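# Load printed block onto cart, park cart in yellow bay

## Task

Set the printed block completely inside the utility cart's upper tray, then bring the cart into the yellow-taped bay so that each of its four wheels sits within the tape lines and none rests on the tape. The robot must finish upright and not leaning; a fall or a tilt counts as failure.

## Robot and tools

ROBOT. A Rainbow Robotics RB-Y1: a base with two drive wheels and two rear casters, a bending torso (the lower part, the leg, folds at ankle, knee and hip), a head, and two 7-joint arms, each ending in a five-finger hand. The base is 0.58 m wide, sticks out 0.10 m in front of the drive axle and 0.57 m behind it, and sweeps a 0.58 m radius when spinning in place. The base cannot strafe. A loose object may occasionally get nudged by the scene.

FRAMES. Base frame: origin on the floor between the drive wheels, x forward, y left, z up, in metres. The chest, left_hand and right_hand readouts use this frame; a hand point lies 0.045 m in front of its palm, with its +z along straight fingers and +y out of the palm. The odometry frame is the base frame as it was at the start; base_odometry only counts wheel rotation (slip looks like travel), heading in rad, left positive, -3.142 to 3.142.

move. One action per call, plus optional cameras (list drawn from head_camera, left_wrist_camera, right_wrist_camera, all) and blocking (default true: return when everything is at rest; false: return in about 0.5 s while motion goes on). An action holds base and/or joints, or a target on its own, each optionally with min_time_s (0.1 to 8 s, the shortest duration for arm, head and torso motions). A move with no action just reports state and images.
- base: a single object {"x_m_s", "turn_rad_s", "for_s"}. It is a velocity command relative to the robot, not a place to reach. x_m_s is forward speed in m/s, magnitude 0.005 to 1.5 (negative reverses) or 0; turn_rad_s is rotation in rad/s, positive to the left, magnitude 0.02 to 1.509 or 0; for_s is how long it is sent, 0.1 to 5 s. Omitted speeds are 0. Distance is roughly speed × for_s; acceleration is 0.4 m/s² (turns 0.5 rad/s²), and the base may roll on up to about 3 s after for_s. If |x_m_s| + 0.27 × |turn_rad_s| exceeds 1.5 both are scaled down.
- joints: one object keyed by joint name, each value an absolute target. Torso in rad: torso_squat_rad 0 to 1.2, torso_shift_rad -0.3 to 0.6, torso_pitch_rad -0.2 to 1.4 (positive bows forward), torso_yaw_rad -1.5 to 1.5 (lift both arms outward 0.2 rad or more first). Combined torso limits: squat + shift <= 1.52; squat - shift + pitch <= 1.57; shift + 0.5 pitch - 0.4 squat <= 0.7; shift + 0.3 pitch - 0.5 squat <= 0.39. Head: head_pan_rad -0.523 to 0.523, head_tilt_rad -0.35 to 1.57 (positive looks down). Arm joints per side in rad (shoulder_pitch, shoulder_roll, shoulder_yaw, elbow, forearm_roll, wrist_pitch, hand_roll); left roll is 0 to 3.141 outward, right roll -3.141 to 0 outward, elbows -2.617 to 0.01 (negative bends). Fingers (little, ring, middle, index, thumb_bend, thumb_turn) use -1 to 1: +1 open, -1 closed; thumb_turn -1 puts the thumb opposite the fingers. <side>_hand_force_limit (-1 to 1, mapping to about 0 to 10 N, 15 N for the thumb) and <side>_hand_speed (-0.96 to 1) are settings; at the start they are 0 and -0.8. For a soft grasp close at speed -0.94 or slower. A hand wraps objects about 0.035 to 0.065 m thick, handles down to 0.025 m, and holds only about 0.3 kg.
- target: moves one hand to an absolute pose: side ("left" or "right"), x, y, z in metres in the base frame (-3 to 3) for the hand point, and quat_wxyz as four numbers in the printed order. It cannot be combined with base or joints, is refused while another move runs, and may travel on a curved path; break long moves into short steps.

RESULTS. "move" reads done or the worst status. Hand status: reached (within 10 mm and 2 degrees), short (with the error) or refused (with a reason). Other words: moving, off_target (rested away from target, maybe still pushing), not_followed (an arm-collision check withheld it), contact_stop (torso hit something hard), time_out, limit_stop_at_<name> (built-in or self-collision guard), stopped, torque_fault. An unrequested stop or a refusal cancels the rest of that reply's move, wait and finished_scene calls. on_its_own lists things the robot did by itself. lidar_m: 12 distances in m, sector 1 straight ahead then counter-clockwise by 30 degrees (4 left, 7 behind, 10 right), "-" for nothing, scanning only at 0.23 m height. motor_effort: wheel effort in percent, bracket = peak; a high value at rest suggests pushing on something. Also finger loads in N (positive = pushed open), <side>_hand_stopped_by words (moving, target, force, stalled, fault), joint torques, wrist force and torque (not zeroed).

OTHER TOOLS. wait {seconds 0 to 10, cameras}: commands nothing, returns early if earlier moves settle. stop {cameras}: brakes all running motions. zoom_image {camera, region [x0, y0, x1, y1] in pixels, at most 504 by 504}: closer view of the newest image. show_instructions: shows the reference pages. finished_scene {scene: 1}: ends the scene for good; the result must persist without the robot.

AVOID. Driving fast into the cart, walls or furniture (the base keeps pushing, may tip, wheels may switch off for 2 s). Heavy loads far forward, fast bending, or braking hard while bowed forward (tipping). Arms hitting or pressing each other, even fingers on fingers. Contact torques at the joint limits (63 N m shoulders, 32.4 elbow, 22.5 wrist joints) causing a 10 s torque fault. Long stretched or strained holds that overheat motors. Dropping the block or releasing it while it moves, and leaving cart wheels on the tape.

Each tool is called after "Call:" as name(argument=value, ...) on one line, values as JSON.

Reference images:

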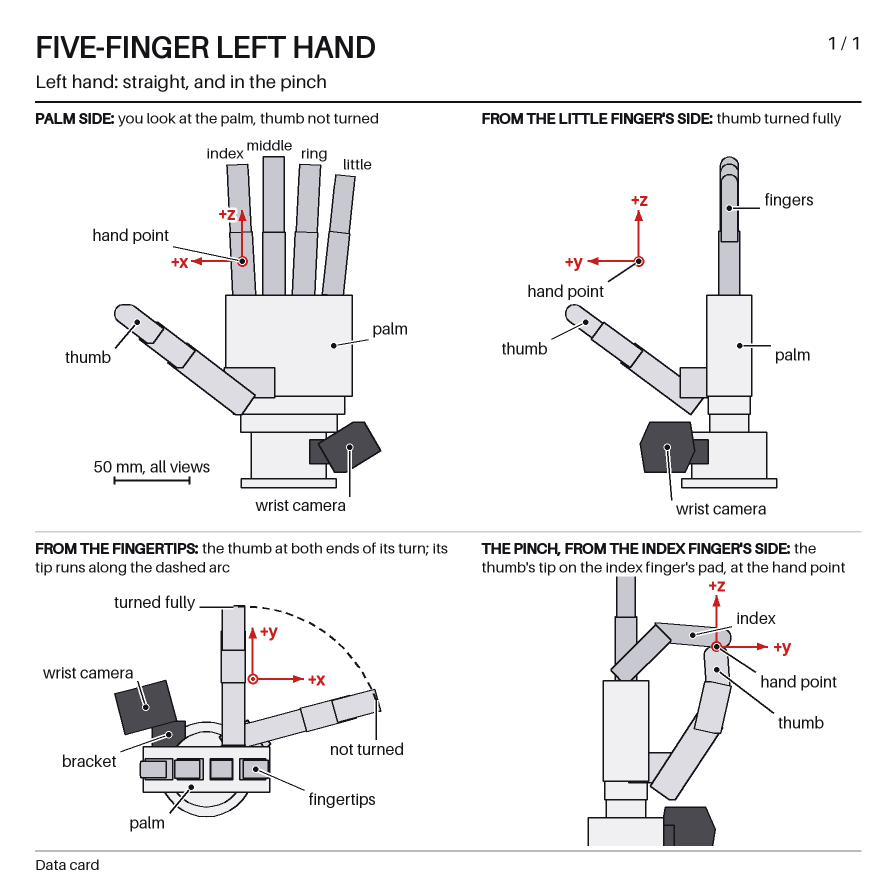

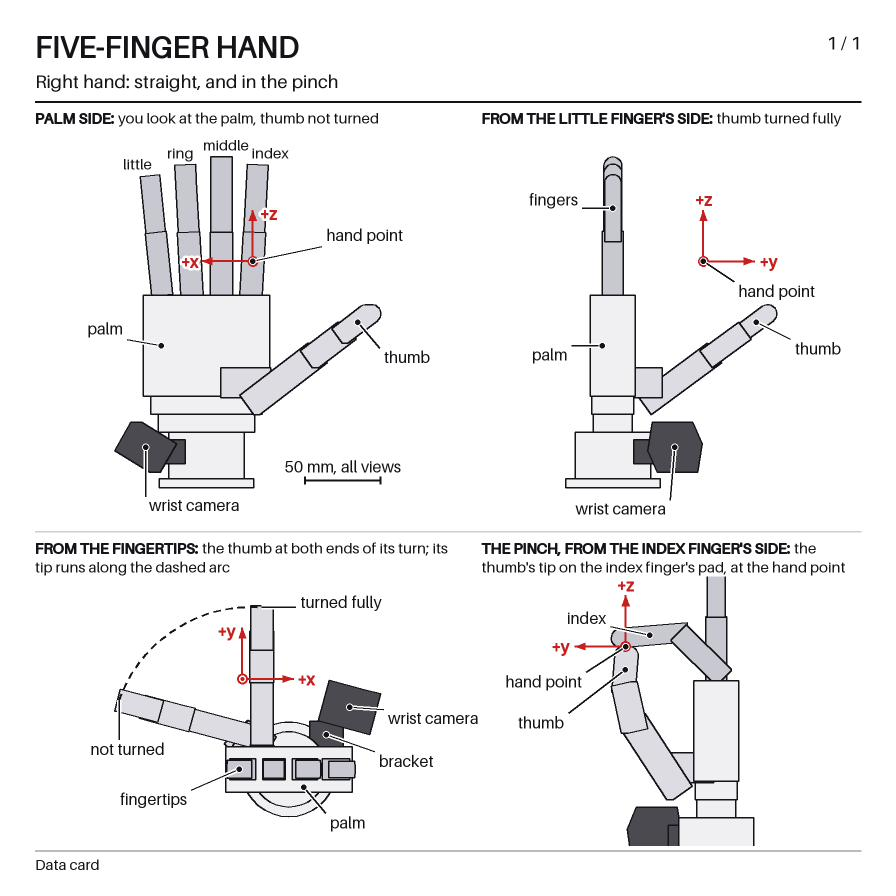

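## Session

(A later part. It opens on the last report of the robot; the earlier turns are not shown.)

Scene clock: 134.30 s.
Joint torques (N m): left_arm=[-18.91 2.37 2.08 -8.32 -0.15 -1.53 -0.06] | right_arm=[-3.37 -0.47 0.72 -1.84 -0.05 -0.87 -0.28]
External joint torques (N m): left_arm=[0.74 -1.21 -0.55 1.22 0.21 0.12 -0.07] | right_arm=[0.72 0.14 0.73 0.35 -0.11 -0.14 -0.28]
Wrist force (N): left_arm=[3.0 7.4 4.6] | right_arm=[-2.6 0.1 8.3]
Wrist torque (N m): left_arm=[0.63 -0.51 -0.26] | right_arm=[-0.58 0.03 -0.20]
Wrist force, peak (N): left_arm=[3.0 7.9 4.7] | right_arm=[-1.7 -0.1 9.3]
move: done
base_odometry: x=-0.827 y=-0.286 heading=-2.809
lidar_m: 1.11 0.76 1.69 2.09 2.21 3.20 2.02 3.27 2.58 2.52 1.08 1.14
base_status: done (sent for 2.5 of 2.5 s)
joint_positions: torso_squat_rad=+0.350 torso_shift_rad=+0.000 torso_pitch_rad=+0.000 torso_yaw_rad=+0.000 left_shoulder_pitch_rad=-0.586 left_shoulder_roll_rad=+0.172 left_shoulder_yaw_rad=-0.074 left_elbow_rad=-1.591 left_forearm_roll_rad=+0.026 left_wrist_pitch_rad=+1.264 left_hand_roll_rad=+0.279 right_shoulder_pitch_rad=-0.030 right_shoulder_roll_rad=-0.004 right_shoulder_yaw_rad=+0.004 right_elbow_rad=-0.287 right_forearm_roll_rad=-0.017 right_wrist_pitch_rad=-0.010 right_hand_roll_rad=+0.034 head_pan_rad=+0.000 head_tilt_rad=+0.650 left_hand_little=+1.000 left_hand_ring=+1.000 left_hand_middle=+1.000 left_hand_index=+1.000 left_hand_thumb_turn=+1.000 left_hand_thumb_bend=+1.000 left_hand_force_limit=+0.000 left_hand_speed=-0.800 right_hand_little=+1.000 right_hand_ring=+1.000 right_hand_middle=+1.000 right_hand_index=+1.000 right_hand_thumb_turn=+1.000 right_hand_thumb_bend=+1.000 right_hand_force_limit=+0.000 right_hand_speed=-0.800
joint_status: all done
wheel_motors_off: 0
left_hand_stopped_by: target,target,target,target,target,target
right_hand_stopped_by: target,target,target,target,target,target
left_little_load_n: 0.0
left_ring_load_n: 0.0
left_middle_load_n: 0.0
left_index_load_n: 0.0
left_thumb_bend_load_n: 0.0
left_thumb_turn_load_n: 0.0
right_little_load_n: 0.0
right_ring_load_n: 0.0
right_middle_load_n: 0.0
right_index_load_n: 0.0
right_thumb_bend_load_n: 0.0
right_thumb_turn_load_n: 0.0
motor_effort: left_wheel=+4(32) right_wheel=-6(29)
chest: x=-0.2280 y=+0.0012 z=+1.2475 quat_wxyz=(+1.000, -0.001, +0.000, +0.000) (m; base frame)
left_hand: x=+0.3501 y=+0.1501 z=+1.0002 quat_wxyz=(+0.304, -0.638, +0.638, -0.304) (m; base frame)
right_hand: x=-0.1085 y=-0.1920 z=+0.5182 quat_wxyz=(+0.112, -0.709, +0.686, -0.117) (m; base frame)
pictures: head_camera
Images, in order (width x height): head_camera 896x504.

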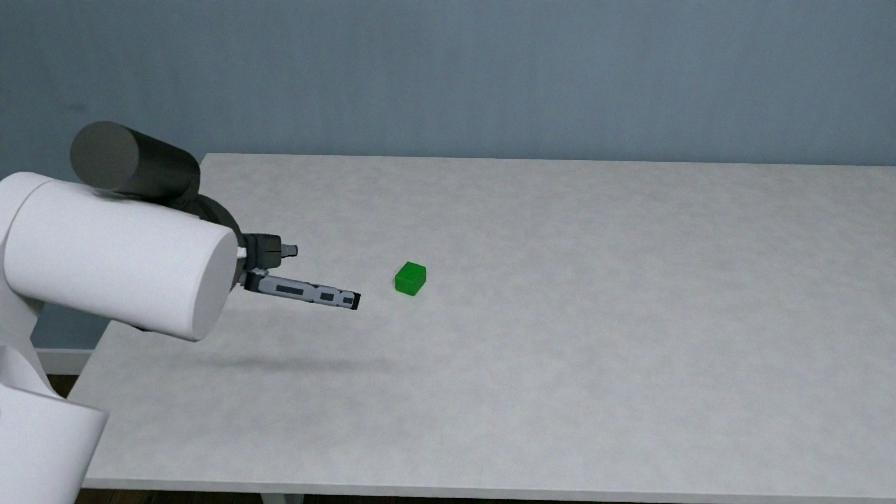

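Call:
move(base={"x_m_s": 0.2, "for_s": 1.2})

Call:
move(joints={"torso_pitch_rad": 0.45, "head_tilt_rad": 0.5, "left_hand_thumb_turn": -1}, cameras=["head_camera", "left_wrist_camera"])

Scene clock: 153.20 s.
Joint torques (N m): left_arm=[-18.82 2.2 1.28 -8.69 -0.23 -1.74 0.33] | right_arm=[-3.37 -0.34 0.61 -1.8 -0.06 -0.9 -0.12]
External joint torques (N m): left_arm=[0.83 -1.39 -1.35 0.85 0.13 -0.09 0.33] | right_arm=[0.72 0.26 0.62 0.38 -0.13 -0.17 -0.12]
Wrist force (N): left_arm=[2.8 7.8 4.1] | right_arm=[-2.5 -0.1 8.3]
Wrist torque (N m): left_arm=[0.70 -0.54 -0.28] | right_arm=[-0.55 -0.02 -0.25]
Wrist force, peak (N): left_arm=[2.6 8.4 4.6] | right_arm=[-2.4 -1.0 8.9]
move: done
base_odometry: x=-1.054 y=-0.364 heading=-2.808
lidar_m: 0.87 0.55 1.34 2.08 2.21 3.18 2.25 3.32 2.59 2.54 0.95 0.89
base_status: done (sent for 1.2 of 1.2 s)
joint_positions: torso_squat_rad=+0.350 torso_shift_rad=+0.000 torso_pitch_rad=+0.000 torso_yaw_rad=+0.000 left_shoulder_pitch_rad=-0.586 left_shoulder_roll_rad=+0.172 left_shoulder_yaw_rad=-0.074 left_elbow_rad=-1.591 left_forearm_roll_rad=+0.026 left_wrist_pitch_rad=+1.264 left_hand_roll_rad=+0.279 right_shoulder_pitch_rad=-0.030 right_shoulder_roll_rad=-0.004 right_shoulder_yaw_rad=+0.004 right_elbow_rad=-0.287 right_forearm_roll_rad=-0.017 right_wrist_pitch_rad=-0.010 right_hand_roll_rad=+0.034 head_pan_rad=+0.000 head_tilt_rad=+0.650 left_hand_little=+1.000 left_hand_ring=+1.000 left_hand_middle=+1.000 left_hand_index=+1.000 left_hand_thumb_turn=+1.000 left_hand_thumb_bend=+1.000 left_hand_force_limit=+0.000 left_hand_speed=-0.800 right_hand_little=+1.000 right_hand_ring=+1.000 right_hand_middle=+1.000 right_hand_index=+1.000 right_hand_thumb_turn=+1.000 right_hand_thumb_bend=+1.000 right_hand_force_limit=+0.000 right_hand_speed=-0.800
joint_status: not commanded
wheel_motors_off: 0
left_hand_stopped_by: target,target,target,target,target,target
right_hand_stopped_by: target,target,target,target,target,target
left_little_load_n: 0.0
left_ring_load_n: 0.0
left_middle_load_n: 0.0
left_index_load_n: 0.0
left_thumb_bend_load_n: 0.0
left_thumb_turn_load_n: 0.0
right_little_load_n: 0.0
right_ring_load_n: 0.0
right_middle_load_n: 0.0
right_index_load_n: 0.0
right_thumb_bend_load_n: 0.0
right_thumb_turn_load_n: 0.0
motor_effort: left_wheel=+5(28) right_wheel=-4(15)
chest: x=-0.2280 y=+0.0012 z=+1.2475 quat_wxyz=(+1.000, -0.001, +0.000, +0.000) (m; base frame)
left_hand: x=+0.3500 y=+0.1501 z=+1.0003 quat_wxyz=(+0.304, -0.638, +0.638, -0.304) (m; base frame)
right_hand: x=-0.1085 y=-0.1920 z=+0.5182 quat_wxyz=(+0.112, -0.709, +0.686, -0.117) (m; base frame)
pictures: none

Scene clock: 158.83 s.
Joint torques (N m): left_arm=[-18.12 2.44 2.24 -8.7 -0.49 -1.53 0.45] | right_arm=[-1.59 -0.49 0.6 -1.3 -0.03 -0.85 -0.17]
External joint torques (N m): left_arm=[0.87 -1.01 -0.29 0.97 -0.14 0.03 0.46] | right_arm=[0.9 0.1 0.63 0.27 -0.09 -0.24 -0.16]
Wrist force (N): left_arm=[2.8 7.3 4.2] | right_arm=[-2.3 -0.7 7.9]
Wrist torque (N m): left_arm=[0.64 -0.47 -0.27] | right_arm=[-0.59 -0.04 -0.24]
Wrist force, peak (N): left_arm=[2.9 8.2 5.5] | right_arm=[-2.3 -1.1 9.0]
move: limit_stop_at_own_body_right_arm
base_odometry: x=-1.054 y=-0.364 heading=-2.808
lidar_m: 0.87 0.55 1.34 2.07 2.21 3.18 2.26 3.32 2.59 2.53 0.95 0.89
base_status: not commanded
joint_positions: torso_squat_rad=+0.350 torso_shift_rad=+0.000 torso_pitch_rad=+0.055 torso_yaw_rad=+0.000 left_shoulder_pitch_rad=-0.586 left_shoulder_roll_rad=+0.172 left_shoulder_yaw_rad=-0.074 left_elbow_rad=-1.591 left_forearm_roll_rad=+0.026 left_wrist_pitch_rad=+1.264 left_hand_roll_rad=+0.279 right_shoulder_pitch_rad=-0.030 right_shoulder_roll_rad=-0.004 right_shoulder_yaw_rad=+0.004 right_elbow_rad=-0.287 right_forearm_roll_rad=-0.017 right_wrist_pitch_rad=-0.010 right_hand_roll_rad=+0.034 head_pan_rad=+0.000 head_tilt_rad=+0.500 left_hand_little=+1.000 left_hand_ring=+1.000 left_hand_middle=+1.000 left_hand_index=+1.000 left_hand_thumb_turn=-1.000 left_hand_thumb_bend=+1.000 left_hand_force_limit=+0.000 left_hand_speed=-0.800 right_hand_little=+1.000 right_hand_ring=+1.000 right_hand_middle=+1.000 right_hand_index=+1.000 right_hand_thumb_turn=+1.000 right_hand_thumb_bend=+1.000 right_hand_force_limit=+0.000 right_hand_speed=-0.800
joint_status: torso_pitch_rad limit_stop_at_own_body_right_arm (moved +0.055 of +0.450); the others done
wheel_motors_off: 0
left_hand_stopped_by: target,target,target,target,target,target
right_hand_stopped_by: target,target,target,target,target,target
left_little_load_n: 0.0
left_ring_load_n: 0.0
left_middle_load_n: 0.0
left_index_load_n: 0.0
left_thumb_bend_load_n: 0.0
left_thumb_turn_load_n: 0.0
right_little_load_n: 0.0
right_ring_load_n: 0.0
right_middle_load_n: 0.0
right_index_load_n: 0.0
right_thumb_bend_load_n: 0.0
right_thumb_turn_load_n: 0.0
on_its_own: torso_pitch_rad is held at +0.055, not at your +0.450, since a limit_stop_at_own_body_right_arm
motor_effort: left_wheel=+5(12) right_wheel=-4(14)
chest: x=-0.2110 y=+0.0012 z=+1.2470 quat_wxyz=(+1.000, -0.001, +0.027, +0.000) (m; base frame)
left_hand: x=+0.3525 y=+0.1501 z=+0.9683 quat_wxyz=(+0.286, -0.647, +0.647, -0.286) (m; base frame)
right_hand: x=-0.1318 y=-0.1920 z=+0.5123 quat_wxyz=(+0.093, -0.712, +0.689, -0.097) (m; base frame)
pictures: head_camera, left_wrist_camera
Images, in order (width x height): head_camera 896x504, left_wrist_camera 504x504.

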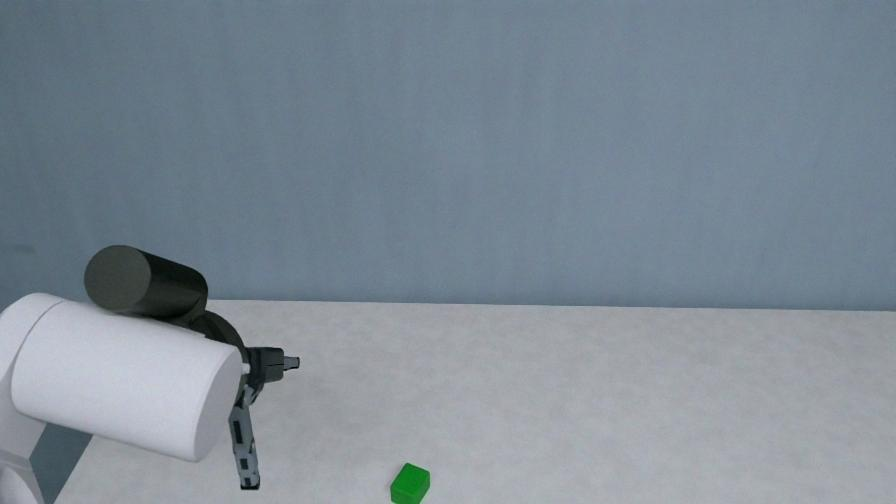

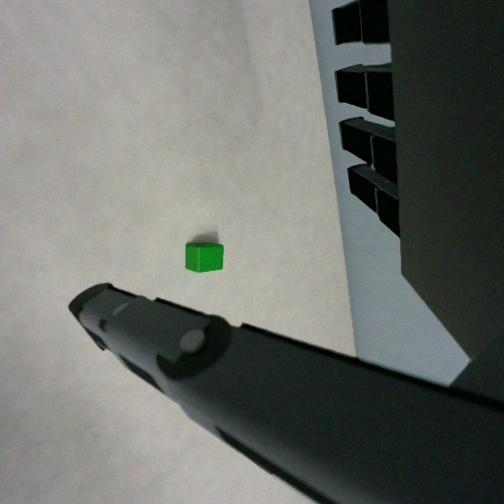

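Call:
move(joints={"right_shoulder_roll_rad": -0.35})

Call:
move(joints={"torso_pitch_rad": 0.45, "head_tilt_rad": 0.5}, cameras=["head_camera", "left_wrist_camera"])

Scene clock: 167.30 s.
Joint torques (N m): left_arm=[-18.64 2.6 1.97 -8.89 -0.22 -1.53 0.34] | right_arm=[-1.68 -9.6 -0.37 -1.2 -0.09 -0.77 -0.2]
External joint torques (N m): left_arm=[0.35 -0.85 -0.55 0.77 0.13 0.04 0.35] | right_arm=[0.76 1.4 0.89 0.25 -0.12 -0.19 -0.21]
Wrist force (N): left_arm=[2.9 7.6 4.3] | right_arm=[-3.9 -0.7 8.4]
Wrist torque (N m): left_arm=[0.68 -0.50 -0.26] | right_arm=[-0.61 0.00 -0.32]
Wrist force, peak (N): left_arm=[2.9 7.8 4.8] | right_arm=[-4.3 -0.9 8.8]
move: done
base_odometry: x=-1.054 y=-0.364 heading=-2.808
lidar_m: 0.87 0.55 1.33 2.08 2.21 3.18 2.25 3.33 2.59 2.53 0.95 0.89
base_status: not commanded
joint_positions: torso_squat_rad=+0.350 torso_shift_rad=+0.000 torso_pitch_rad=+0.055 torso_yaw_rad=+0.000 left_shoulder_pitch_rad=-0.586 left_shoulder_roll_rad=+0.172 left_shoulder_yaw_rad=-0.074 left_elbow_rad=-1.591 left_forearm_roll_rad=+0.026 left_wrist_pitch_rad=+1.264 left_hand_roll_rad=+0.279 right_shoulder_pitch_rad=-0.030 right_shoulder_roll_rad=-0.350 right_shoulder_yaw_rad=+0.004 right_elbow_rad=-0.287 right_forearm_roll_rad=-0.017 right_wrist_pitch_rad=-0.010 right_hand_roll_rad=+0.034 head_pan_rad=+0.000 head_tilt_rad=+0.500 left_hand_little=+1.000 left_hand_ring=+1.000 left_hand_middle=+1.000 left_hand_index=+1.000 left_hand_thumb_turn=-1.000 left_hand_thumb_bend=+1.000 left_hand_force_limit=+0.000 left_hand_speed=-0.800 right_hand_little=+1.000 right_hand_ring=+1.000 right_hand_middle=+1.000 right_hand_index=+1.000 right_hand_thumb_turn=+1.000 right_hand_thumb_bend=+1.000 right_hand_force_limit=+0.000 right_hand_speed=-0.800
joint_status: all done
wheel_motors_off: 0
left_hand_stopped_by: target,target,target,target,target,target
right_hand_stopped_by: target,target,target,target,target,target
left_little_load_n: 0.0
left_ring_load_n: 0.0
left_middle_load_n: 0.0
left_index_load_n: 0.0
left_thumb_bend_load_n: 0.0
left_thumb_turn_load_n: 0.0
right_little_load_n: 0.0
right_ring_load_n: 0.5
right_middle_load_n: 0.0
right_index_load_n: 0.0
right_thumb_bend_load_n: 0.0
right_thumb_turn_load_n: 0.0
on_its_own: torso_pitch_rad is held at +0.055, not at your +0.450, since a limit_stop_at_own_body_right_arm
motor_effort: left_wheel=+6(6) right_wheel=-3(7)
chest: x=-0.2110 y=+0.0012 z=+1.2470 quat_wxyz=(+1.000, -0.001, +0.027, +0.000) (m; base frame)
left_hand: x=+0.3525 y=+0.1501 z=+0.9683 quat_wxyz=(+0.286, -0.647, +0.647, -0.286) (m; base frame)
right_hand: x=-0.1279 y=-0.4697 z=+0.5519 quat_wxyz=(-0.029, -0.720, +0.659, -0.216) (m; base frame)
pictures: none

Scene clock: 169.47 s.
Joint torques (N m): left_arm=[4.24 -0.47 -2.37 13.33 1.82 -0.33 0.52] | right_arm=[9.71 -8.95 -0.6 2.42 -0.18 0.11 -0.14]
External joint torques (N m): left_arm=[17.11 -2.65 -3.99 23.08 1.99 0.63 0.52] | right_arm=[0.21 0.97 0.69 -0.45 -0.13 -0.16 -0.15]
Wrist force (N): left_arm=[-6.1 2.6 -94.0] | right_arm=[-3.8 -2.3 8.4]
Wrist torque (N m): left_arm=[6.49 -3.08 -0.68] | right_arm=[-0.71 0.08 -0.39]
Wrist force, peak (N): left_arm=[-6.2 1.9 -110.7] | right_arm=[-4.2 -3.2 8.7]
move: done
base_odometry: x=-1.054 y=-0.364 heading=-2.808
lidar_m: 0.87 0.56 1.34 2.08 2.20 3.18 2.24 3.33 2.59 2.53 0.95 0.90
base_status: not commanded
joint_positions: torso_squat_rad=+0.350 torso_shift_rad=-0.002 torso_pitch_rad=+0.446 torso_yaw_rad=+0.001 left_shoulder_pitch_rad=-0.590 left_shoulder_roll_rad=+0.173 left_shoulder_yaw_rad=-0.073 left_elbow_rad=-1.597 left_forearm_roll_rad=+0.026 left_wrist_pitch_rad=+1.264 left_hand_roll_rad=+0.279 right_shoulder_pitch_rad=-0.030 right_shoulder_roll_rad=-0.350 right_shoulder_yaw_rad=+0.004 right_elbow_rad=-0.287 right_forearm_roll_rad=-0.017 right_wrist_pitch_rad=-0.010 right_hand_roll_rad=+0.034 head_pan_rad=+0.000 head_tilt_rad=+0.500 left_hand_little=+1.000 left_hand_ring=+1.000 left_hand_middle=+1.000 left_hand_index=+1.000 left_hand_thumb_turn=-1.000 left_hand_thumb_bend=+1.000 left_hand_force_limit=+0.000 left_hand_speed=-0.800 right_hand_little=+1.000 right_hand_ring=+1.000 right_hand_middle=+1.000 right_hand_index=+1.000 right_hand_thumb_turn=+1.000 right_hand_thumb_bend=+1.000 right_hand_force_limit=+0.000 right_hand_speed=-0.800
joint_status: all done
wheel_motors_off: 0
left_hand_stopped_by: target,target,target,target,target,target
right_hand_stopped_by: target,target,target,target,target,target
left_little_load_n: -0.5
left_ring_load_n: 0.0
left_middle_load_n: -0.5
left_index_load_n: 0.0
left_thumb_bend_load_n: 0.0
left_thumb_turn_load_n: 0.0
right_little_load_n: 0.0
right_ring_load_n: 0.0
right_middle_load_n: 0.0
right_index_load_n: 0.0
right_thumb_bend_load_n: 0.0
right_thumb_turn_load_n: 0.0
motor_effort: left_wheel=+21(21) right_wheel=-4(8)
chest: x=-0.0955 y=+0.0010 z=+1.2171 quat_wxyz=(+0.975, -0.001, +0.221, +0.000) (m; base frame)
left_hand: x=+0.3228 y=+0.1493 z=+0.7479 quat_wxyz=(+0.158, -0.689, +0.689, -0.159) (m; base frame)
right_hand: x=-0.2841 y=-0.4695 z=+0.5426 quat_wxyz=(-0.156, -0.748, +0.640, -0.071) (m; base frame)
pictures: head_camera, left_wrist_camera
Images, in order (width x height): head_camera 896x504, left_wrist_camera 504x504.

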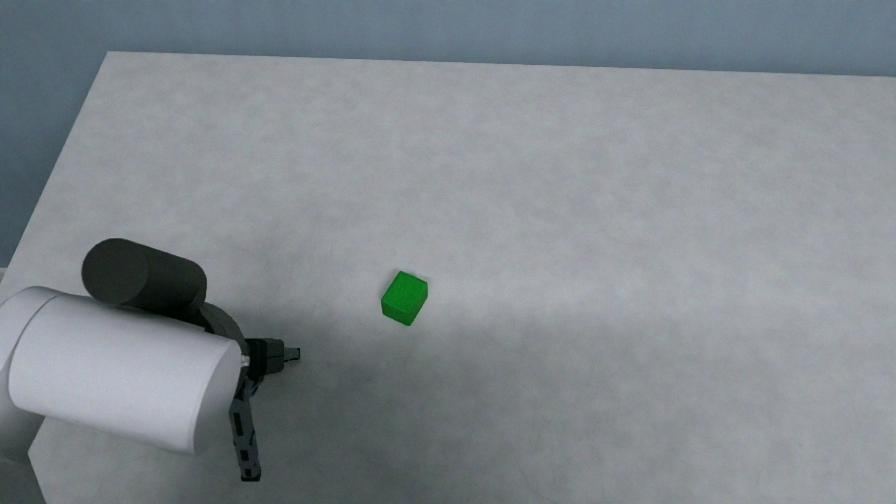

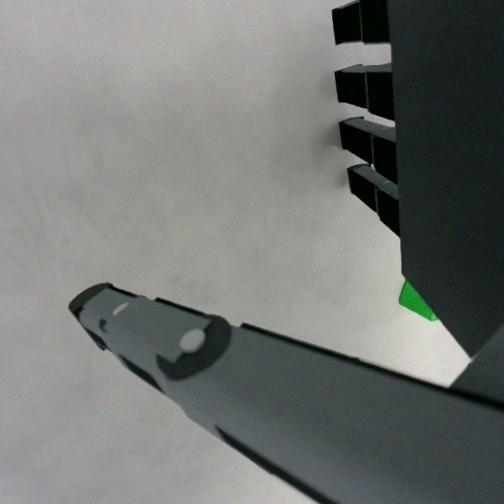

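Call:
move(target={"side": "left", "x": 0.3228, "y": 0.1493, "z": 0.85, "quat_wxyz": [0.158, -0.689, 0.689, -0.159]}, min_time_s=1.5, cameras=["head_camera"])

Scene clock: 181.93 s.
Joint torques (N m): left_arm=[-13.74 4.35 2.86 -8.49 0.22 -0.84 0.32] | right_arm=[9.78 -9.09 -0.69 2.55 -0.17 0.2 -0.12]
External joint torques (N m): left_arm=[-0.2 1.61 0.91 0.64 0.41 0.11 0.33] | right_arm=[0.17 0.82 0.6 -0.37 -0.12 -0.07 -0.12]
Wrist force (N): left_arm=[2.9 5.7 5.8] | right_arm=[-4.1 -2.6 7.9]
Wrist torque (N m): left_arm=[0.44 -0.43 -0.19] | right_arm=[-0.66 0.10 -0.40]
Wrist force, peak (N): left_arm=[-5.8 2.2 -96.4] | right_arm=[-4.1 -2.6 9.1]
move: done
base_odometry: x=-1.054 y=-0.364 heading=-2.808
lidar_m: 0.86 0.55 1.33 2.08 2.20 3.18 2.25 3.32 2.59 2.53 0.95 0.90
base_status: not commanded
joint_positions: torso_squat_rad=+0.350 torso_shift_rad=+0.000 torso_pitch_rad=+0.450 torso_yaw_rad=+0.000 left_shoulder_pitch_rad=-0.666 left_shoulder_roll_rad=+0.205 left_shoulder_yaw_rad=-0.038 left_elbow_rad=-1.902 left_forearm_roll_rad=+0.067 left_wrist_pitch_rad=+1.642 left_hand_roll_rad=+0.280 right_shoulder_pitch_rad=-0.030 right_shoulder_roll_rad=-0.350 right_shoulder_yaw_rad=+0.004 right_elbow_rad=-0.287 right_forearm_roll_rad=-0.017 right_wrist_pitch_rad=-0.010 right_hand_roll_rad=+0.034 head_pan_rad=+0.000 head_tilt_rad=+0.500 left_hand_little=+1.000 left_hand_ring=+1.000 left_hand_middle=+1.000 left_hand_index=+1.000 left_hand_thumb_turn=-1.000 left_hand_thumb_bend=+1.000 left_hand_force_limit=+0.000 left_hand_speed=-0.800 right_hand_little=+1.000 right_hand_ring=+1.000 right_hand_middle=+1.000 right_hand_index=+1.000 right_hand_thumb_turn=+1.000 right_hand_thumb_bend=+1.000 right_hand_force_limit=+0.000 right_hand_speed=-0.800
joint_status: all done
wheel_motors_off: 0
left_hand_stopped_by: target,target,target,target,target,target
right_hand_stopped_by: target,target,target,target,target,target
left_little_load_n: 0.0
left_ring_load_n: 0.5
left_middle_load_n: 0.0
left_index_load_n: 0.0
left_thumb_bend_load_n: 0.0
left_thumb_turn_load_n: 0.0
right_little_load_n: 0.0
right_ring_load_n: 0.0
right_middle_load_n: 0.0
right_index_load_n: 0.0
right_thumb_bend_load_n: 0.0
right_thumb_turn_load_n: 0.0
motor_effort: left_wheel=+6(21) right_wheel=-3(6)
chest: x=-0.0936 y=+0.0011 z=+1.2167 quat_wxyz=(+0.975, -0.001, +0.223, +0.000) (m; base frame)
left_hand: x=+0.3238 y=+0.1488 z=+0.8475 quat_wxyz=(+0.157, -0.689, +0.690, -0.158) (m; base frame)
left_hand_status: reached (checked arc, planned for 1.5 s): 3 mm and 0.2 deg off.
right_hand: x=-0.2846 y=-0.4696 z=+0.5431 quat_wxyz=(-0.158, -0.748, +0.640, -0.070) (m; base frame)
pictures: head_camera
Images, in order (width x height): head_camera 896x504.

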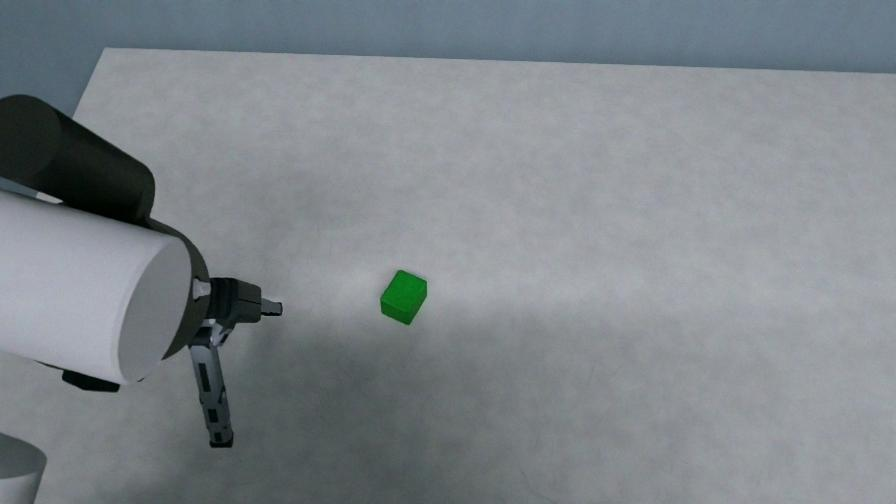

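Call:
zoom_image(camera="head_camera", region=[350, 240, 460, 350])

Scaled by 4.582.

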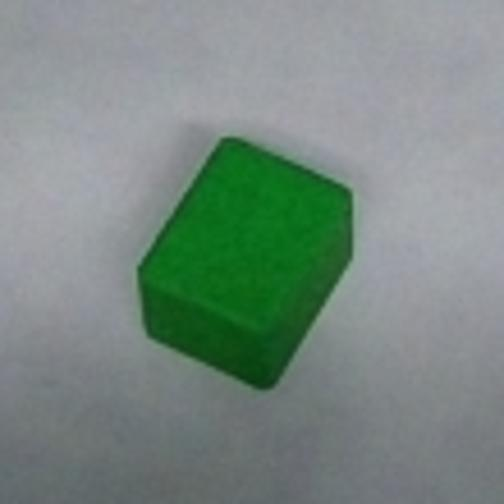

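Call:
move(target={"side": "left", "x": 0.44, "y": 0.06, "z": 0.82, "quat_wxyz": [0.2304, -0.484, 0.763, -0.363]}, min_time_s=2, cameras=["head_camera", "left_wrist_camera"])

Scene clock: 233.80 s.
Joint torques (N m): left_arm=[-15.61 0.92 2.23 -8.72 0.26 -1.86 -0.09] | right_arm=[9.89 -9.31 -0.59 2.51 -0.11 0.22 -0.17]
External joint torques (N m): left_arm=[0.33 -1.29 -0.16 1.66 0.03 -0.17 -0.09] | right_arm=[0.27 0.6 0.7 -0.41 -0.07 -0.05 -0.17]
Wrist force (N): left_arm=[2.7 7.5 4.1] | right_arm=[-3.6 -3.6 7.9]
Wrist torque (N m): left_arm=[0.65 -0.46 -0.37] | right_arm=[-0.88 -0.01 -0.38]
Wrist force, peak (N): left_arm=[2.8 7.9 4.4] | right_arm=[-4.1 -3.1 8.8]
move: done
base_odometry: x=-1.054 y=-0.364 heading=-2.808
lidar_m: 0.87 0.55 1.32 2.07 2.20 3.18 2.24 3.32 2.59 2.53 0.95 0.90
base_status: not commanded
joint_positions: torso_squat_rad=+0.350 torso_shift_rad=+0.000 torso_pitch_rad=+0.450 torso_yaw_rad=+0.000 left_shoulder_pitch_rad=-0.742 left_shoulder_roll_rad=+0.205 left_shoulder_yaw_rad=-0.110 left_elbow_rad=-1.486 left_forearm_roll_rad=+0.309 left_wrist_pitch_rad=+0.839 left_hand_roll_rad=-0.139 right_shoulder_pitch_rad=-0.030 right_shoulder_roll_rad=-0.350 right_shoulder_yaw_rad=+0.004 right_elbow_rad=-0.287 right_forearm_roll_rad=-0.017 right_wrist_pitch_rad=-0.010 right_hand_roll_rad=+0.034 head_pan_rad=+0.000 head_tilt_rad=+0.500 left_hand_little=+1.000 left_hand_ring=+1.000 left_hand_middle=+1.000 left_hand_index=+1.000 left_hand_thumb_turn=-1.000 left_hand_thumb_bend=+1.000 left_hand_force_limit=+0.000 left_hand_speed=-0.800 right_hand_little=+1.000 right_hand_ring=+1.000 right_hand_middle=+1.000 right_hand_index=+1.000 right_hand_thumb_turn=+1.000 right_hand_thumb_bend=+1.000 right_hand_force_limit=+0.000 right_hand_speed=-0.800
joint_status: all done
wheel_motors_off: 0
left_hand_stopped_by: target,target,target,target,target,target
right_hand_stopped_by: target,target,target,target,target,target
left_little_load_n: 0.0
left_ring_load_n: 0.0
left_middle_load_n: 0.0
left_index_load_n: 0.0
left_thumb_bend_load_n: 0.0
left_thumb_turn_load_n: 0.5
right_little_load_n: 0.0
right_ring_load_n: 0.0
right_middle_load_n: 0.0
right_index_load_n: 0.0
right_thumb_bend_load_n: 0.0
right_thumb_turn_load_n: 0.0
motor_effort: left_wheel=+6(6) right_wheel=-3(6)
chest: x=-0.0936 y=+0.0011 z=+1.2167 quat_wxyz=(+0.975, -0.001, +0.223, +0.000) (m; base frame)
left_hand: x=+0.4401 y=+0.0604 z=+0.8202 quat_wxyz=(+0.231, -0.484, +0.762, -0.363) (m; base frame)
left_hand_status: reached (checked arc, planned for 2.0 s): 0 mm and 0.1 deg off.
right_hand: x=-0.2846 y=-0.4697 z=+0.5431 quat_wxyz=(-0.158, -0.748, +0.640, -0.070) (m; base frame)
pictures: head_camera, left_wrist_camera
Images, in order (width x height): head_camera 896x504, left_wrist_camera 504x504.

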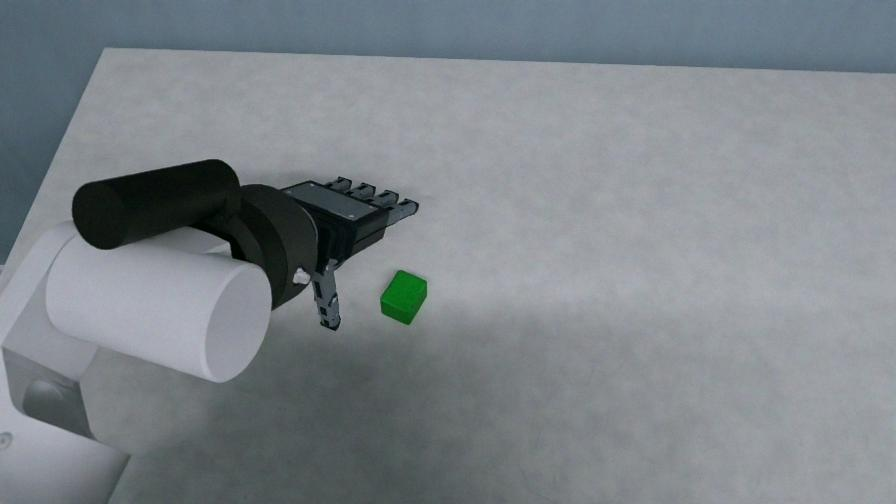

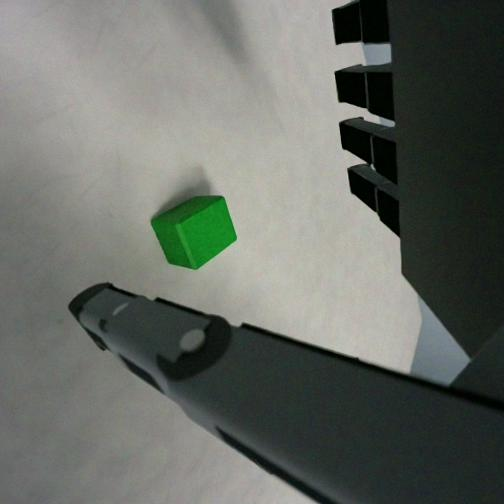

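Call:
move(target={"side": "left", "x": 0.485, "y": 0.022, "z": 0.775, "quat_wxyz": [0.2304, -0.484, 0.763, -0.363]}, min_time_s=2, cameras=["head_camera", "left_wrist_camera"])

Scene clock: 251.23 s.
Joint torques (N m): left_arm=[-19.42 1.34 0.51 -8.66 0.54 -1.7 -0.08] | right_arm=[10.02 -9.17 -0.53 2.42 -0.14 0.23 -0.17]
External joint torques (N m): left_arm=[-0.05 -0.81 -1.15 1.42 0.33 -0.02 -0.07] | right_arm=[0.4 0.75 0.76 -0.5 -0.1 -0.05 -0.18]
Wrist force (N): left_arm=[3.0 7.5 4.6] | right_arm=[-3.6 -2.4 8.3]
Wrist torque (N m): left_arm=[0.62 -0.51 -0.38] | right_arm=[-0.69 -0.02 -0.34]
Wrist force, peak (N): left_arm=[2.8 8.0 4.5] | right_arm=[-4.1 -3.1 9.0]
move: done
base_odometry: x=-1.054 y=-0.364 heading=-2.808
lidar_m: 0.87 0.55 1.33 2.08 2.19 3.19 2.25 3.32 2.59 2.53 0.95 0.89
base_status: not commanded
joint_positions: torso_squat_rad=+0.350 torso_shift_rad=+0.000 torso_pitch_rad=+0.450 torso_yaw_rad=+0.000 left_shoulder_pitch_rad=-0.994 left_shoulder_roll_rad=+0.132 left_shoulder_yaw_rad=-0.111 left_elbow_rad=-0.950 left_forearm_roll_rad=+0.319 left_wrist_pitch_rad=+0.552 left_hand_roll_rad=-0.186 right_shoulder_pitch_rad=-0.030 right_shoulder_roll_rad=-0.350 right_shoulder_yaw_rad=+0.004 right_elbow_rad=-0.287 right_forearm_roll_rad=-0.017 right_wrist_pitch_rad=-0.010 right_hand_roll_rad=+0.034 head_pan_rad=+0.000 head_tilt_rad=+0.500 left_hand_little=+1.000 left_hand_ring=+1.000 left_hand_middle=+1.000 left_hand_index=+1.000 left_hand_thumb_turn=-1.000 left_hand_thumb_bend=+1.000 left_hand_force_limit=+0.000 left_hand_speed=-0.800 right_hand_little=+1.000 right_hand_ring=+1.000 right_hand_middle=+1.000 right_hand_index=+1.000 right_hand_thumb_turn=+1.000 right_hand_thumb_bend=+1.000 right_hand_force_limit=+0.000 right_hand_speed=-0.800
joint_status: all done
wheel_motors_off: 0
left_hand_stopped_by: target,target,target,target,target,target
right_hand_stopped_by: target,target,target,target,target,target
left_little_load_n: 0.0
left_ring_load_n: 0.0
left_middle_load_n: 0.0
left_index_load_n: 0.0
left_thumb_bend_load_n: 0.0
left_thumb_turn_load_n: 0.0
right_little_load_n: 0.0
right_ring_load_n: 0.0
right_middle_load_n: 0.0
right_index_load_n: 0.0
right_thumb_bend_load_n: 0.0
right_thumb_turn_load_n: 0.0
motor_effort: left_wheel=+6(6) right_wheel=-4(6)
chest: x=-0.0936 y=+0.0011 z=+1.2167 quat_wxyz=(+0.975, -0.001, +0.223, +0.000) (m; base frame)
left_hand: x=+0.4849 y=+0.0225 z=+0.7756 quat_wxyz=(+0.231, -0.484, +0.762, -0.362) (m; base frame)
left_hand_status: reached (checked arc, planned for 2.0 s): 1 mm and 0.2 deg off.
right_hand: x=-0.2846 y=-0.4697 z=+0.5431 quat_wxyz=(-0.158, -0.748, +0.640, -0.070) (m; base frame)
pictures: head_camera, left_wrist_camera
Images, in order (width x height): head_camera 896x504, left_wrist_camera 504x504.

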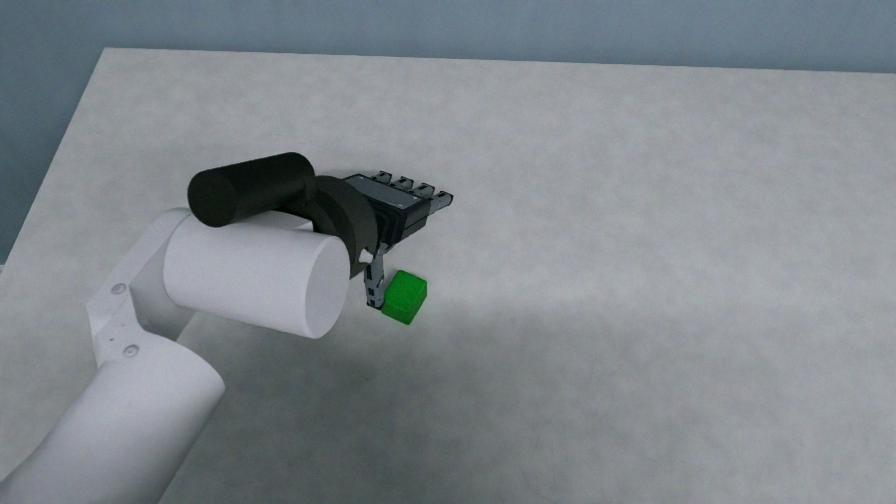

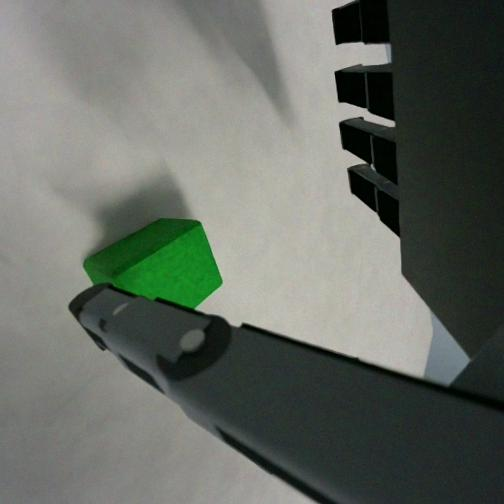

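Call:
move(target={"side": "left", "x": 0.49, "y": 0.02, "z": 0.735, "quat_wxyz": [0.2304, -0.484, 0.763, -0.363]}, min_time_s=2, cameras=["head_camera", "left_wrist_camera"])

Scene clock: 265.40 s.
Joint torques (N m): left_arm=[-18 1.5 -0.32 -6.22 -0.03 -2.08 -0.09] | right_arm=[10.03 -9.7 -0.57 2.5 -0.23 0.2 -0.25]
External joint torques (N m): left_arm=[2.53 -1.46 -1.64 2.76 -0.22 -0.47 -0.08] | right_arm=[0.43 0.22 0.72 -0.41 -0.19 -0.07 -0.26]
Wrist force (N): left_arm=[3.3 4.5 -2.9] | right_arm=[-4.0 -2.9 8.1]
Wrist torque (N m): left_arm=[0.25 -0.61 -0.34] | right_arm=[-0.76 0.07 -0.39]
Wrist force, peak (N): left_arm=[4.4 -49.0 -55.2] | right_arm=[-4.6 -3.2 8.7]
move: done
base_odometry: x=-1.054 y=-0.364 heading=-2.808
lidar_m: 0.87 0.55 1.33 2.08 2.20 3.18 2.25 3.33 2.60 2.53 0.96 0.89
base_status: not commanded
joint_positions: torso_squat_rad=+0.350 torso_shift_rad=+0.000 torso_pitch_rad=+0.449 torso_yaw_rad=+0.000 left_shoulder_pitch_rad=-1.150 left_shoulder_roll_rad=+0.121 left_shoulder_yaw_rad=-0.153 left_elbow_rad=-0.524 left_forearm_roll_rad=+0.538 left_wrist_pitch_rad=+0.283 left_hand_roll_rad=-0.357 right_shoulder_pitch_rad=-0.030 right_shoulder_roll_rad=-0.350 right_shoulder_yaw_rad=+0.004 right_elbow_rad=-0.287 right_forearm_roll_rad=-0.017 right_wrist_pitch_rad=-0.010 right_hand_roll_rad=+0.034 head_pan_rad=+0.000 head_tilt_rad=+0.500 left_hand_little=+1.000 left_hand_ring=+1.000 left_hand_middle=+1.000 left_hand_index=+1.000 left_hand_thumb_turn=-1.000 left_hand_thumb_bend=+1.000 left_hand_force_limit=+0.000 left_hand_speed=-0.800 right_hand_little=+1.000 right_hand_ring=+1.000 right_hand_middle=+1.000 right_hand_index=+1.000 right_hand_thumb_turn=+1.000 right_hand_thumb_bend=+1.000 right_hand_force_limit=+0.000 right_hand_speed=-0.800
joint_status: all done
wheel_motors_off: 0
left_hand_stopped_by: target,target,target,target,target,target
right_hand_stopped_by: target,target,target,target,target,target
left_little_load_n: 0.0
left_ring_load_n: 0.0
left_middle_load_n: 0.0
left_index_load_n: 0.0
left_thumb_bend_load_n: 0.5
left_thumb_turn_load_n: 0.0
right_little_load_n: 0.0
right_ring_load_n: 0.0
right_middle_load_n: 0.0
right_index_load_n: 0.0
right_thumb_bend_load_n: 0.0
right_thumb_turn_load_n: 0.0
motor_effort: left_wheel=+10(22) right_wheel=-1(19)
chest: x=-0.0938 y=+0.0011 z=+1.2168 quat_wxyz=(+0.975, -0.001, +0.223, +0.000) (m; base frame)
left_hand: x=+0.4904 y=+0.0204 z=+0.7361 quat_wxyz=(+0.234, -0.485, +0.761, -0.361) (m; base frame)
left_hand_status: reached (checked arc, planned for 2.0 s): 1 mm and 0.4 deg off.
right_hand: x=-0.2845 y=-0.4696 z=+0.5430 quat_wxyz=(-0.157, -0.748, +0.640, -0.070) (m; base frame)
pictures: head_camera, left_wrist_camera
Images, in order (width x height): head_camera 896x504, left_wrist_camera 504x504.

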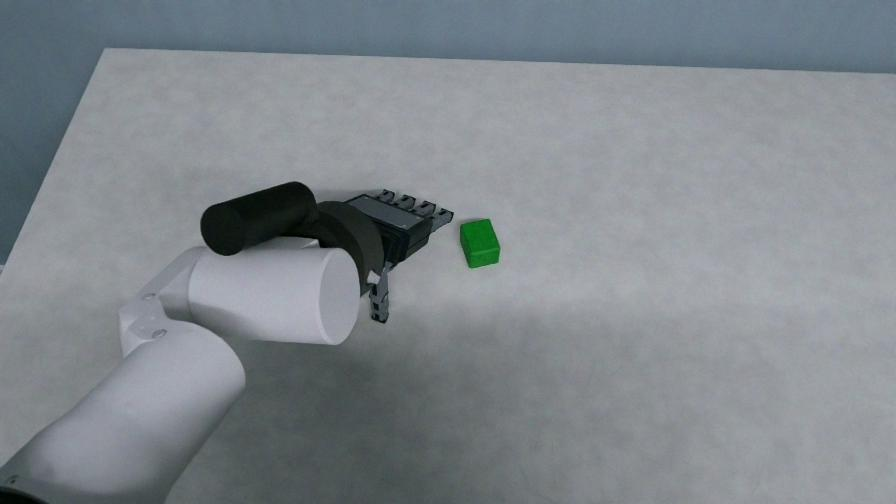

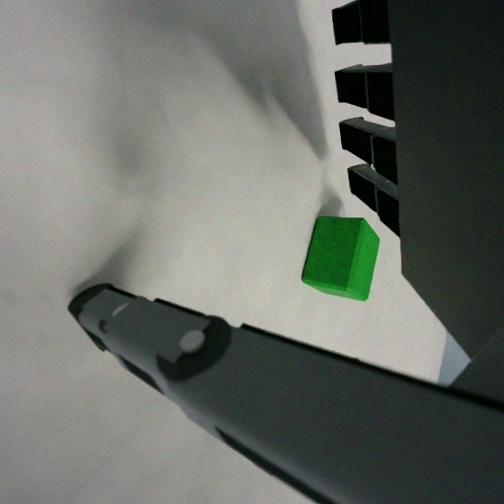

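Call:
move(target={"side": "left", "x": 0.42, "y": 0.06, "z": 0.82, "quat_wxyz": [0.2304, -0.484, 0.763, -0.363]}, min_time_s=2)

Call:
move(base={"x_m_s": 0.1, "for_s": 1.3}, cameras=["head_camera", "left_wrist_camera"])

Scene clock: 285.17 s.
Joint torques (N m): left_arm=[2.98 6.95 -1.78 5.81 -1.96 3.55 -1.18] | right_arm=[10.29 -9.77 -0.84 2.72 -0.2 0.16 -0.21]
External joint torques (N m): left_arm=[23.21 3.91 -3.26 14.85 -2.17 5.13 -1.18] | right_arm=[0.72 0.15 0.46 -0.18 -0.15 -0.11 -0.22]
External joint torques when the fault began: left_arm=[50.12 11.03 -5.92 28.86 -4.73 13.59 -1.9]
Wrist force (N): left_arm=[8.0 -25.8 -20.1] | right_arm=[-3.5 -2.6 8.1]
Wrist torque (N m): left_arm=[-1.35 -0.91 -0.17] | right_arm=[-0.69 -0.03 -0.34]
Wrist force, peak (N): left_arm=[14.1 -60.2 -19.7] | right_arm=[-4.3 -3.1 9.0]
move: torque_fault
TORQUE FAULT: left_elbow_rad reached its load limit. The robot stopped for 10 seconds, dropped its targets and accepts commands again. The stop added 9.3 s to the call.
base_odometry: x=-1.054 y=-0.364 heading=-2.808
lidar_m: 0.87 0.54 1.32 2.08 2.21 3.18 2.25 3.32 2.59 2.53 0.95 0.89
base_status: not commanded
joint_positions: torso_squat_rad=+0.350 torso_shift_rad=-0.001 torso_pitch_rad=+0.448 torso_yaw_rad=+0.000 left_shoulder_pitch_rad=-1.116 left_shoulder_roll_rad=+0.136 left_shoulder_yaw_rad=-0.155 left_elbow_rad=-0.582 left_forearm_roll_rad=+0.505 left_wrist_pitch_rad=+0.346 left_hand_roll_rad=-0.315 right_shoulder_pitch_rad=-0.030 right_shoulder_roll_rad=-0.350 right_shoulder_yaw_rad=+0.004 right_elbow_rad=-0.287 right_forearm_roll_rad=-0.017 right_wrist_pitch_rad=-0.010 right_hand_roll_rad=+0.034 head_pan_rad=+0.000 head_tilt_rad=+0.500 left_hand_little=+1.000 left_hand_ring=+1.000 left_hand_middle=+1.000 left_hand_index=+1.000 left_hand_thumb_turn=-1.000 left_hand_thumb_bend=+0.900 left_hand_force_limit=+0.000 left_hand_speed=-0.800 right_hand_little=+1.000 right_hand_ring=+1.000 right_hand_middle=+1.000 right_hand_index=+1.000 right_hand_thumb_turn=+1.000 right_hand_thumb_bend=+1.000 right_hand_force_limit=+0.000 right_hand_speed=-0.800
joint_status: left_shoulder_pitch_rad torque_fault (moved +0.034 of +0.471); left_shoulder_roll_rad torque_fault (moved +0.015 of +0.132); left_shoulder_yaw_rad torque_fault (moved -0.003 of -0.030); left_elbow_rad torque_fault (moved -0.058 of -1.058); left_forearm_roll_rad torque_fault (moved -0.033 of -0.245); left_wrist_pitch_rad torque_fault (moved +0.063 of +0.564); left_hand_roll_rad torque_fault (moved +0.042 of +0.307)
wheel_motors_off: 0
left_hand_stopped_by: target,target,target,target,target,target
right_hand_stopped_by: target,target,target,target,target,target
left_little_load_n: 0.0
left_ring_load_n: 0.0
left_middle_load_n: 0.0
left_index_load_n: 0.0
left_thumb_bend_load_n: -4.5
left_thumb_turn_load_n: 4.0
right_little_load_n: 0.0
right_ring_load_n: 0.0
right_middle_load_n: 0.0
right_index_load_n: 0.0
right_thumb_bend_load_n: 0.0
right_thumb_turn_load_n: 0.0
on_its_own: left_shoulder_pitch_rad is held at -1.111, not at your -0.679, since a torque_fault; left_shoulder_roll_rad is held at +0.137, not at your +0.253, since a torque_fault; left_shoulder_yaw_rad is held at -0.156, not at your -0.182, since a torque_fault; left_elbow_rad is held at -0.578, not at your -1.582, since a torque_fault; left_forearm_roll_rad is held at +0.505, not at your +0.293, since a torque_fault; left_wrist_pitch_rad is held at +0.347, not at your +0.847, since a torque_fault; left_hand_roll_rad is held at -0.315, not at your -0.050, since a torque_fault; left_hand_thumb_bend is held at +0.901, not at its first target +1.000, since a torque_fault
motor_effort: left_wheel=+4(17) right_wheel=-3(7)
chest: x=-0.0944 y=+0.0011 z=+1.2169 quat_wxyz=(+0.975, -0.001, +0.222, +0.000) (m; base frame)
left_hand: x=+0.4804 y=+0.0293 z=+0.7305 quat_wxyz=(+0.221, -0.492, +0.766, -0.349) (m; base frame)
left_hand_status: short (checked arc, planned for 2.0 s): torque_fault, 112 mm and 2.1 deg off.
right_hand: x=-0.2844 y=-0.4695 z=+0.5429 quat_wxyz=(-0.157, -0.748, +0.641, -0.071) (m; base frame)
pictures: none

not run: a stop that you did not command came earlier in this reply.

Call:
move(target={"side": "left", "x": 0.48, "y": 0.029, "z": 0.75, "quat_wxyz": [0.2304, -0.484, 0.763, -0.363]})

Call:
move(target={"side": "left", "x": 0.48, "y": 0.029, "z": 0.775, "quat_wxyz": [0.2304, -0.484, 0.763, -0.363]})

Call:
move(target={"side": "left", "x": 0.47, "y": 0.029, "z": 0.80, "quat_wxyz": [0.2304, -0.484, 0.763, -0.363]})

Call:
move(target={"side": "left", "x": 0.42, "y": 0.05, "z": 0.85, "quat_wxyz": [0.2304, -0.484, 0.763, -0.363]})

Call:
move(base={"x_m_s": 0.1, "for_s": 1.3}, joints={"left_hand_thumb_bend": 1}, cameras=["head_camera", "left_wrist_camera"])

Scene clock: 300.53 s.
Joint torques (N m): left_arm=[-18.47 2.52 1.2 -8.45 0.18 -1.47 0.12] | right_arm=[10.24 -10.04 -0.58 2.35 -0.25 0.13 -0.16]
External joint torques (N m): left_arm=[0.88 -0.06 -0.6 1.19 -0.04 0.18 0.13] | right_arm=[0.63 -0.13 0.71 -0.57 -0.2 -0.15 -0.17]
Wrist force (N): left_arm=[2.3 7.1 4.3] | right_arm=[-3.7 -3.3 7.8]
Wrist torque (N m): left_arm=[0.58 -0.40 -0.29] | right_arm=[-0.85 0.00 -0.43]
Wrist force, peak (N): left_arm=[9.5 -43.2 -24.3] | right_arm=[-4.0 -3.1 8.9]
move: done
base_odometry: x=-1.054 y=-0.364 heading=-2.808
lidar_m: 0.87 0.55 1.33 2.08 2.21 3.18 2.25 3.32 2.60 2.53 0.96 0.90
base_status: not commanded
joint_positions: torso_squat_rad=+0.350 torso_shift_rad=+0.000 torso_pitch_rad=+0.450 torso_yaw_rad=+0.000 left_shoulder_pitch_rad=-1.014 left_shoulder_roll_rad=+0.150 left_shoulder_yaw_rad=-0.147 left_elbow_rad=-0.813 left_forearm_roll_rad=+0.423 left_wrist_pitch_rad=+0.436 left_hand_roll_rad=-0.254 right_shoulder_pitch_rad=-0.030 right_shoulder_roll_rad=-0.350 right_shoulder_yaw_rad=+0.004 right_elbow_rad=-0.287 right_forearm_roll_rad=-0.017 right_wrist_pitch_rad=-0.010 right_hand_roll_rad=+0.034 head_pan_rad=+0.000 head_tilt_rad=+0.500 left_hand_little=+1.000 left_hand_ring=+1.000 left_hand_middle=+1.000 left_hand_index=+1.000 left_hand_thumb_turn=-1.000 left_hand_thumb_bend=+0.900 left_hand_force_limit=+0.000 left_hand_speed=-0.800 right_hand_little=+1.000 right_hand_ring=+1.000 right_hand_middle=+1.000 right_hand_index=+1.000 right_hand_thumb_turn=+1.000 right_hand_thumb_bend=+1.000 right_hand_force_limit=+0.000 right_hand_speed=-0.800
joint_status: all done
wheel_motors_off: 0
left_hand_stopped_by: target,target,target,target,target,target
right_hand_stopped_by: target,target,target,target,target,target
left_little_load_n: 0.0
left_ring_load_n: 0.0
left_middle_load_n: 0.0
left_index_load_n: -0.5
left_thumb_bend_load_n: 0.0
left_thumb_turn_load_n: 0.0
right_little_load_n: 0.0
right_ring_load_n: 0.0
right_middle_load_n: 0.0
right_index_load_n: 0.0
right_thumb_bend_load_n: 0.0
right_thumb_turn_load_n: 0.0
on_its_own: left_hand_thumb_bend is held at +0.901, not at its first target +1.000, since a torque_fault
motor_effort: left_wheel=+5(6) right_wheel=-6(7)
chest: x=-0.0936 y=+0.0012 z=+1.2167 quat_wxyz=(+0.975, -0.001, +0.223, +0.000) (m; base frame)
left_hand: x=+0.4805 y=+0.0292 z=+0.7492 quat_wxyz=(+0.229, -0.483, +0.763, -0.364) (m; base frame)
left_hand_status: reached (checked arc, planned for 0.6 s): 1 mm and 0.2 deg off.
right_hand: x=-0.2846 y=-0.4695 z=+0.5431 quat_wxyz=(-0.158, -0.748, +0.640, -0.070) (m; base frame)
pictures: none

Scene clock: 300.57 s.
Joint torques (N m): left_arm=[-18.38 3.01 1.42 -8.49 0.18 -1.38 -0.07] | right_arm=[10.09 -10.08 -0.65 2.46 -0.15 0.15 -0.11]
External joint torques (N m): left_arm=[0.97 0.43 -0.37 1.15 -0.04 0.27 -0.07] | right_arm=[0.48 -0.17 0.64 -0.46 -0.1 -0.12 -0.12]
Wrist force (N): left_arm=[2.6 7.0 4.5] | right_arm=[-3.6 -2.7 7.8]
Wrist torque (N m): left_arm=[0.55 -0.43 -0.27] | right_arm=[-0.74 0.00 -0.39]
Wrist force, peak (N): left_arm=[2.6 7.0 4.5] | right_arm=[-3.6 -2.7 7.8]
move: refused
base_odometry: x=-1.054 y=-0.364 heading=-2.808
lidar_m: 0.87 0.56 1.33 2.08 2.20 3.16 2.25 3.33 2.59 2.54 0.95 0.90
base_status: not commanded
joint_positions: torso_squat_rad=+0.350 torso_shift_rad=+0.000 torso_pitch_rad=+0.450 torso_yaw_rad=+0.000 left_shoulder_pitch_rad=-1.014 left_shoulder_roll_rad=+0.150 left_shoulder_yaw_rad=-0.147 left_elbow_rad=-0.813 left_forearm_roll_rad=+0.423 left_wrist_pitch_rad=+0.436 left_hand_roll_rad=-0.254 right_shoulder_pitch_rad=-0.030 right_shoulder_roll_rad=-0.350 right_shoulder_yaw_rad=+0.004 right_elbow_rad=-0.287 right_forearm_roll_rad=-0.017 right_wrist_pitch_rad=-0.010 right_hand_roll_rad=+0.034 head_pan_rad=+0.000 head_tilt_rad=+0.500 left_hand_little=+1.000 left_hand_ring=+1.000 left_hand_middle=+1.000 left_hand_index=+1.000 left_hand_thumb_turn=-1.000 left_hand_thumb_bend=+0.900 left_hand_force_limit=+0.000 left_hand_speed=-0.800 right_hand_little=+1.000 right_hand_ring=+1.000 right_hand_middle=+1.000 right_hand_index=+1.000 right_hand_thumb_turn=+1.000 right_hand_thumb_bend=+1.000 right_hand_force_limit=+0.000 right_hand_speed=-0.800
joint_status: not commanded
wheel_motors_off: 0
left_hand_stopped_by: target,target,target,target,moving,target
right_hand_stopped_by: target,target,target,target,target,target
left_little_load_n: 0.0
left_ring_load_n: 0.0
left_middle_load_n: 0.0
left_index_load_n: 0.0
left_thumb_bend_load_n: 0.0
left_thumb_turn_load_n: 0.0
right_little_load_n: 0.0
right_ring_load_n: 0.0
right_middle_load_n: 0.0
right_index_load_n: 0.0
right_thumb_bend_load_n: 0.0
right_thumb_turn_load_n: 0.0
on_its_own: left_hand_thumb_bend is held at +0.900, not at its first target +1.000, since a torque_fault
motor_effort: left_wheel=+5(5) right_wheel=-4(4)
chest: x=-0.0936 y=+0.0012 z=+1.2167 quat_wxyz=(+0.975, -0.001, +0.223, +0.000) (m; base frame)
left_hand: x=+0.4805 y=+0.0292 z=+0.7492 quat_wxyz=(+0.229, -0.483, +0.763, -0.364) (m; base frame)
left_hand_status: refused: the robot was not at rest, so the target was not started. Send it again once the robot is at rest.
right_hand: x=-0.2846 y=-0.4695 z=+0.5431 quat_wxyz=(-0.158, -0.748, +0.640, -0.070) (m; base frame)
pictures: none

not run: a stop that you did not command came earlier in this reply.

not run: a stop that you did not command came earlier in this reply.

not run: a stop that you did not command came earlier in this reply.


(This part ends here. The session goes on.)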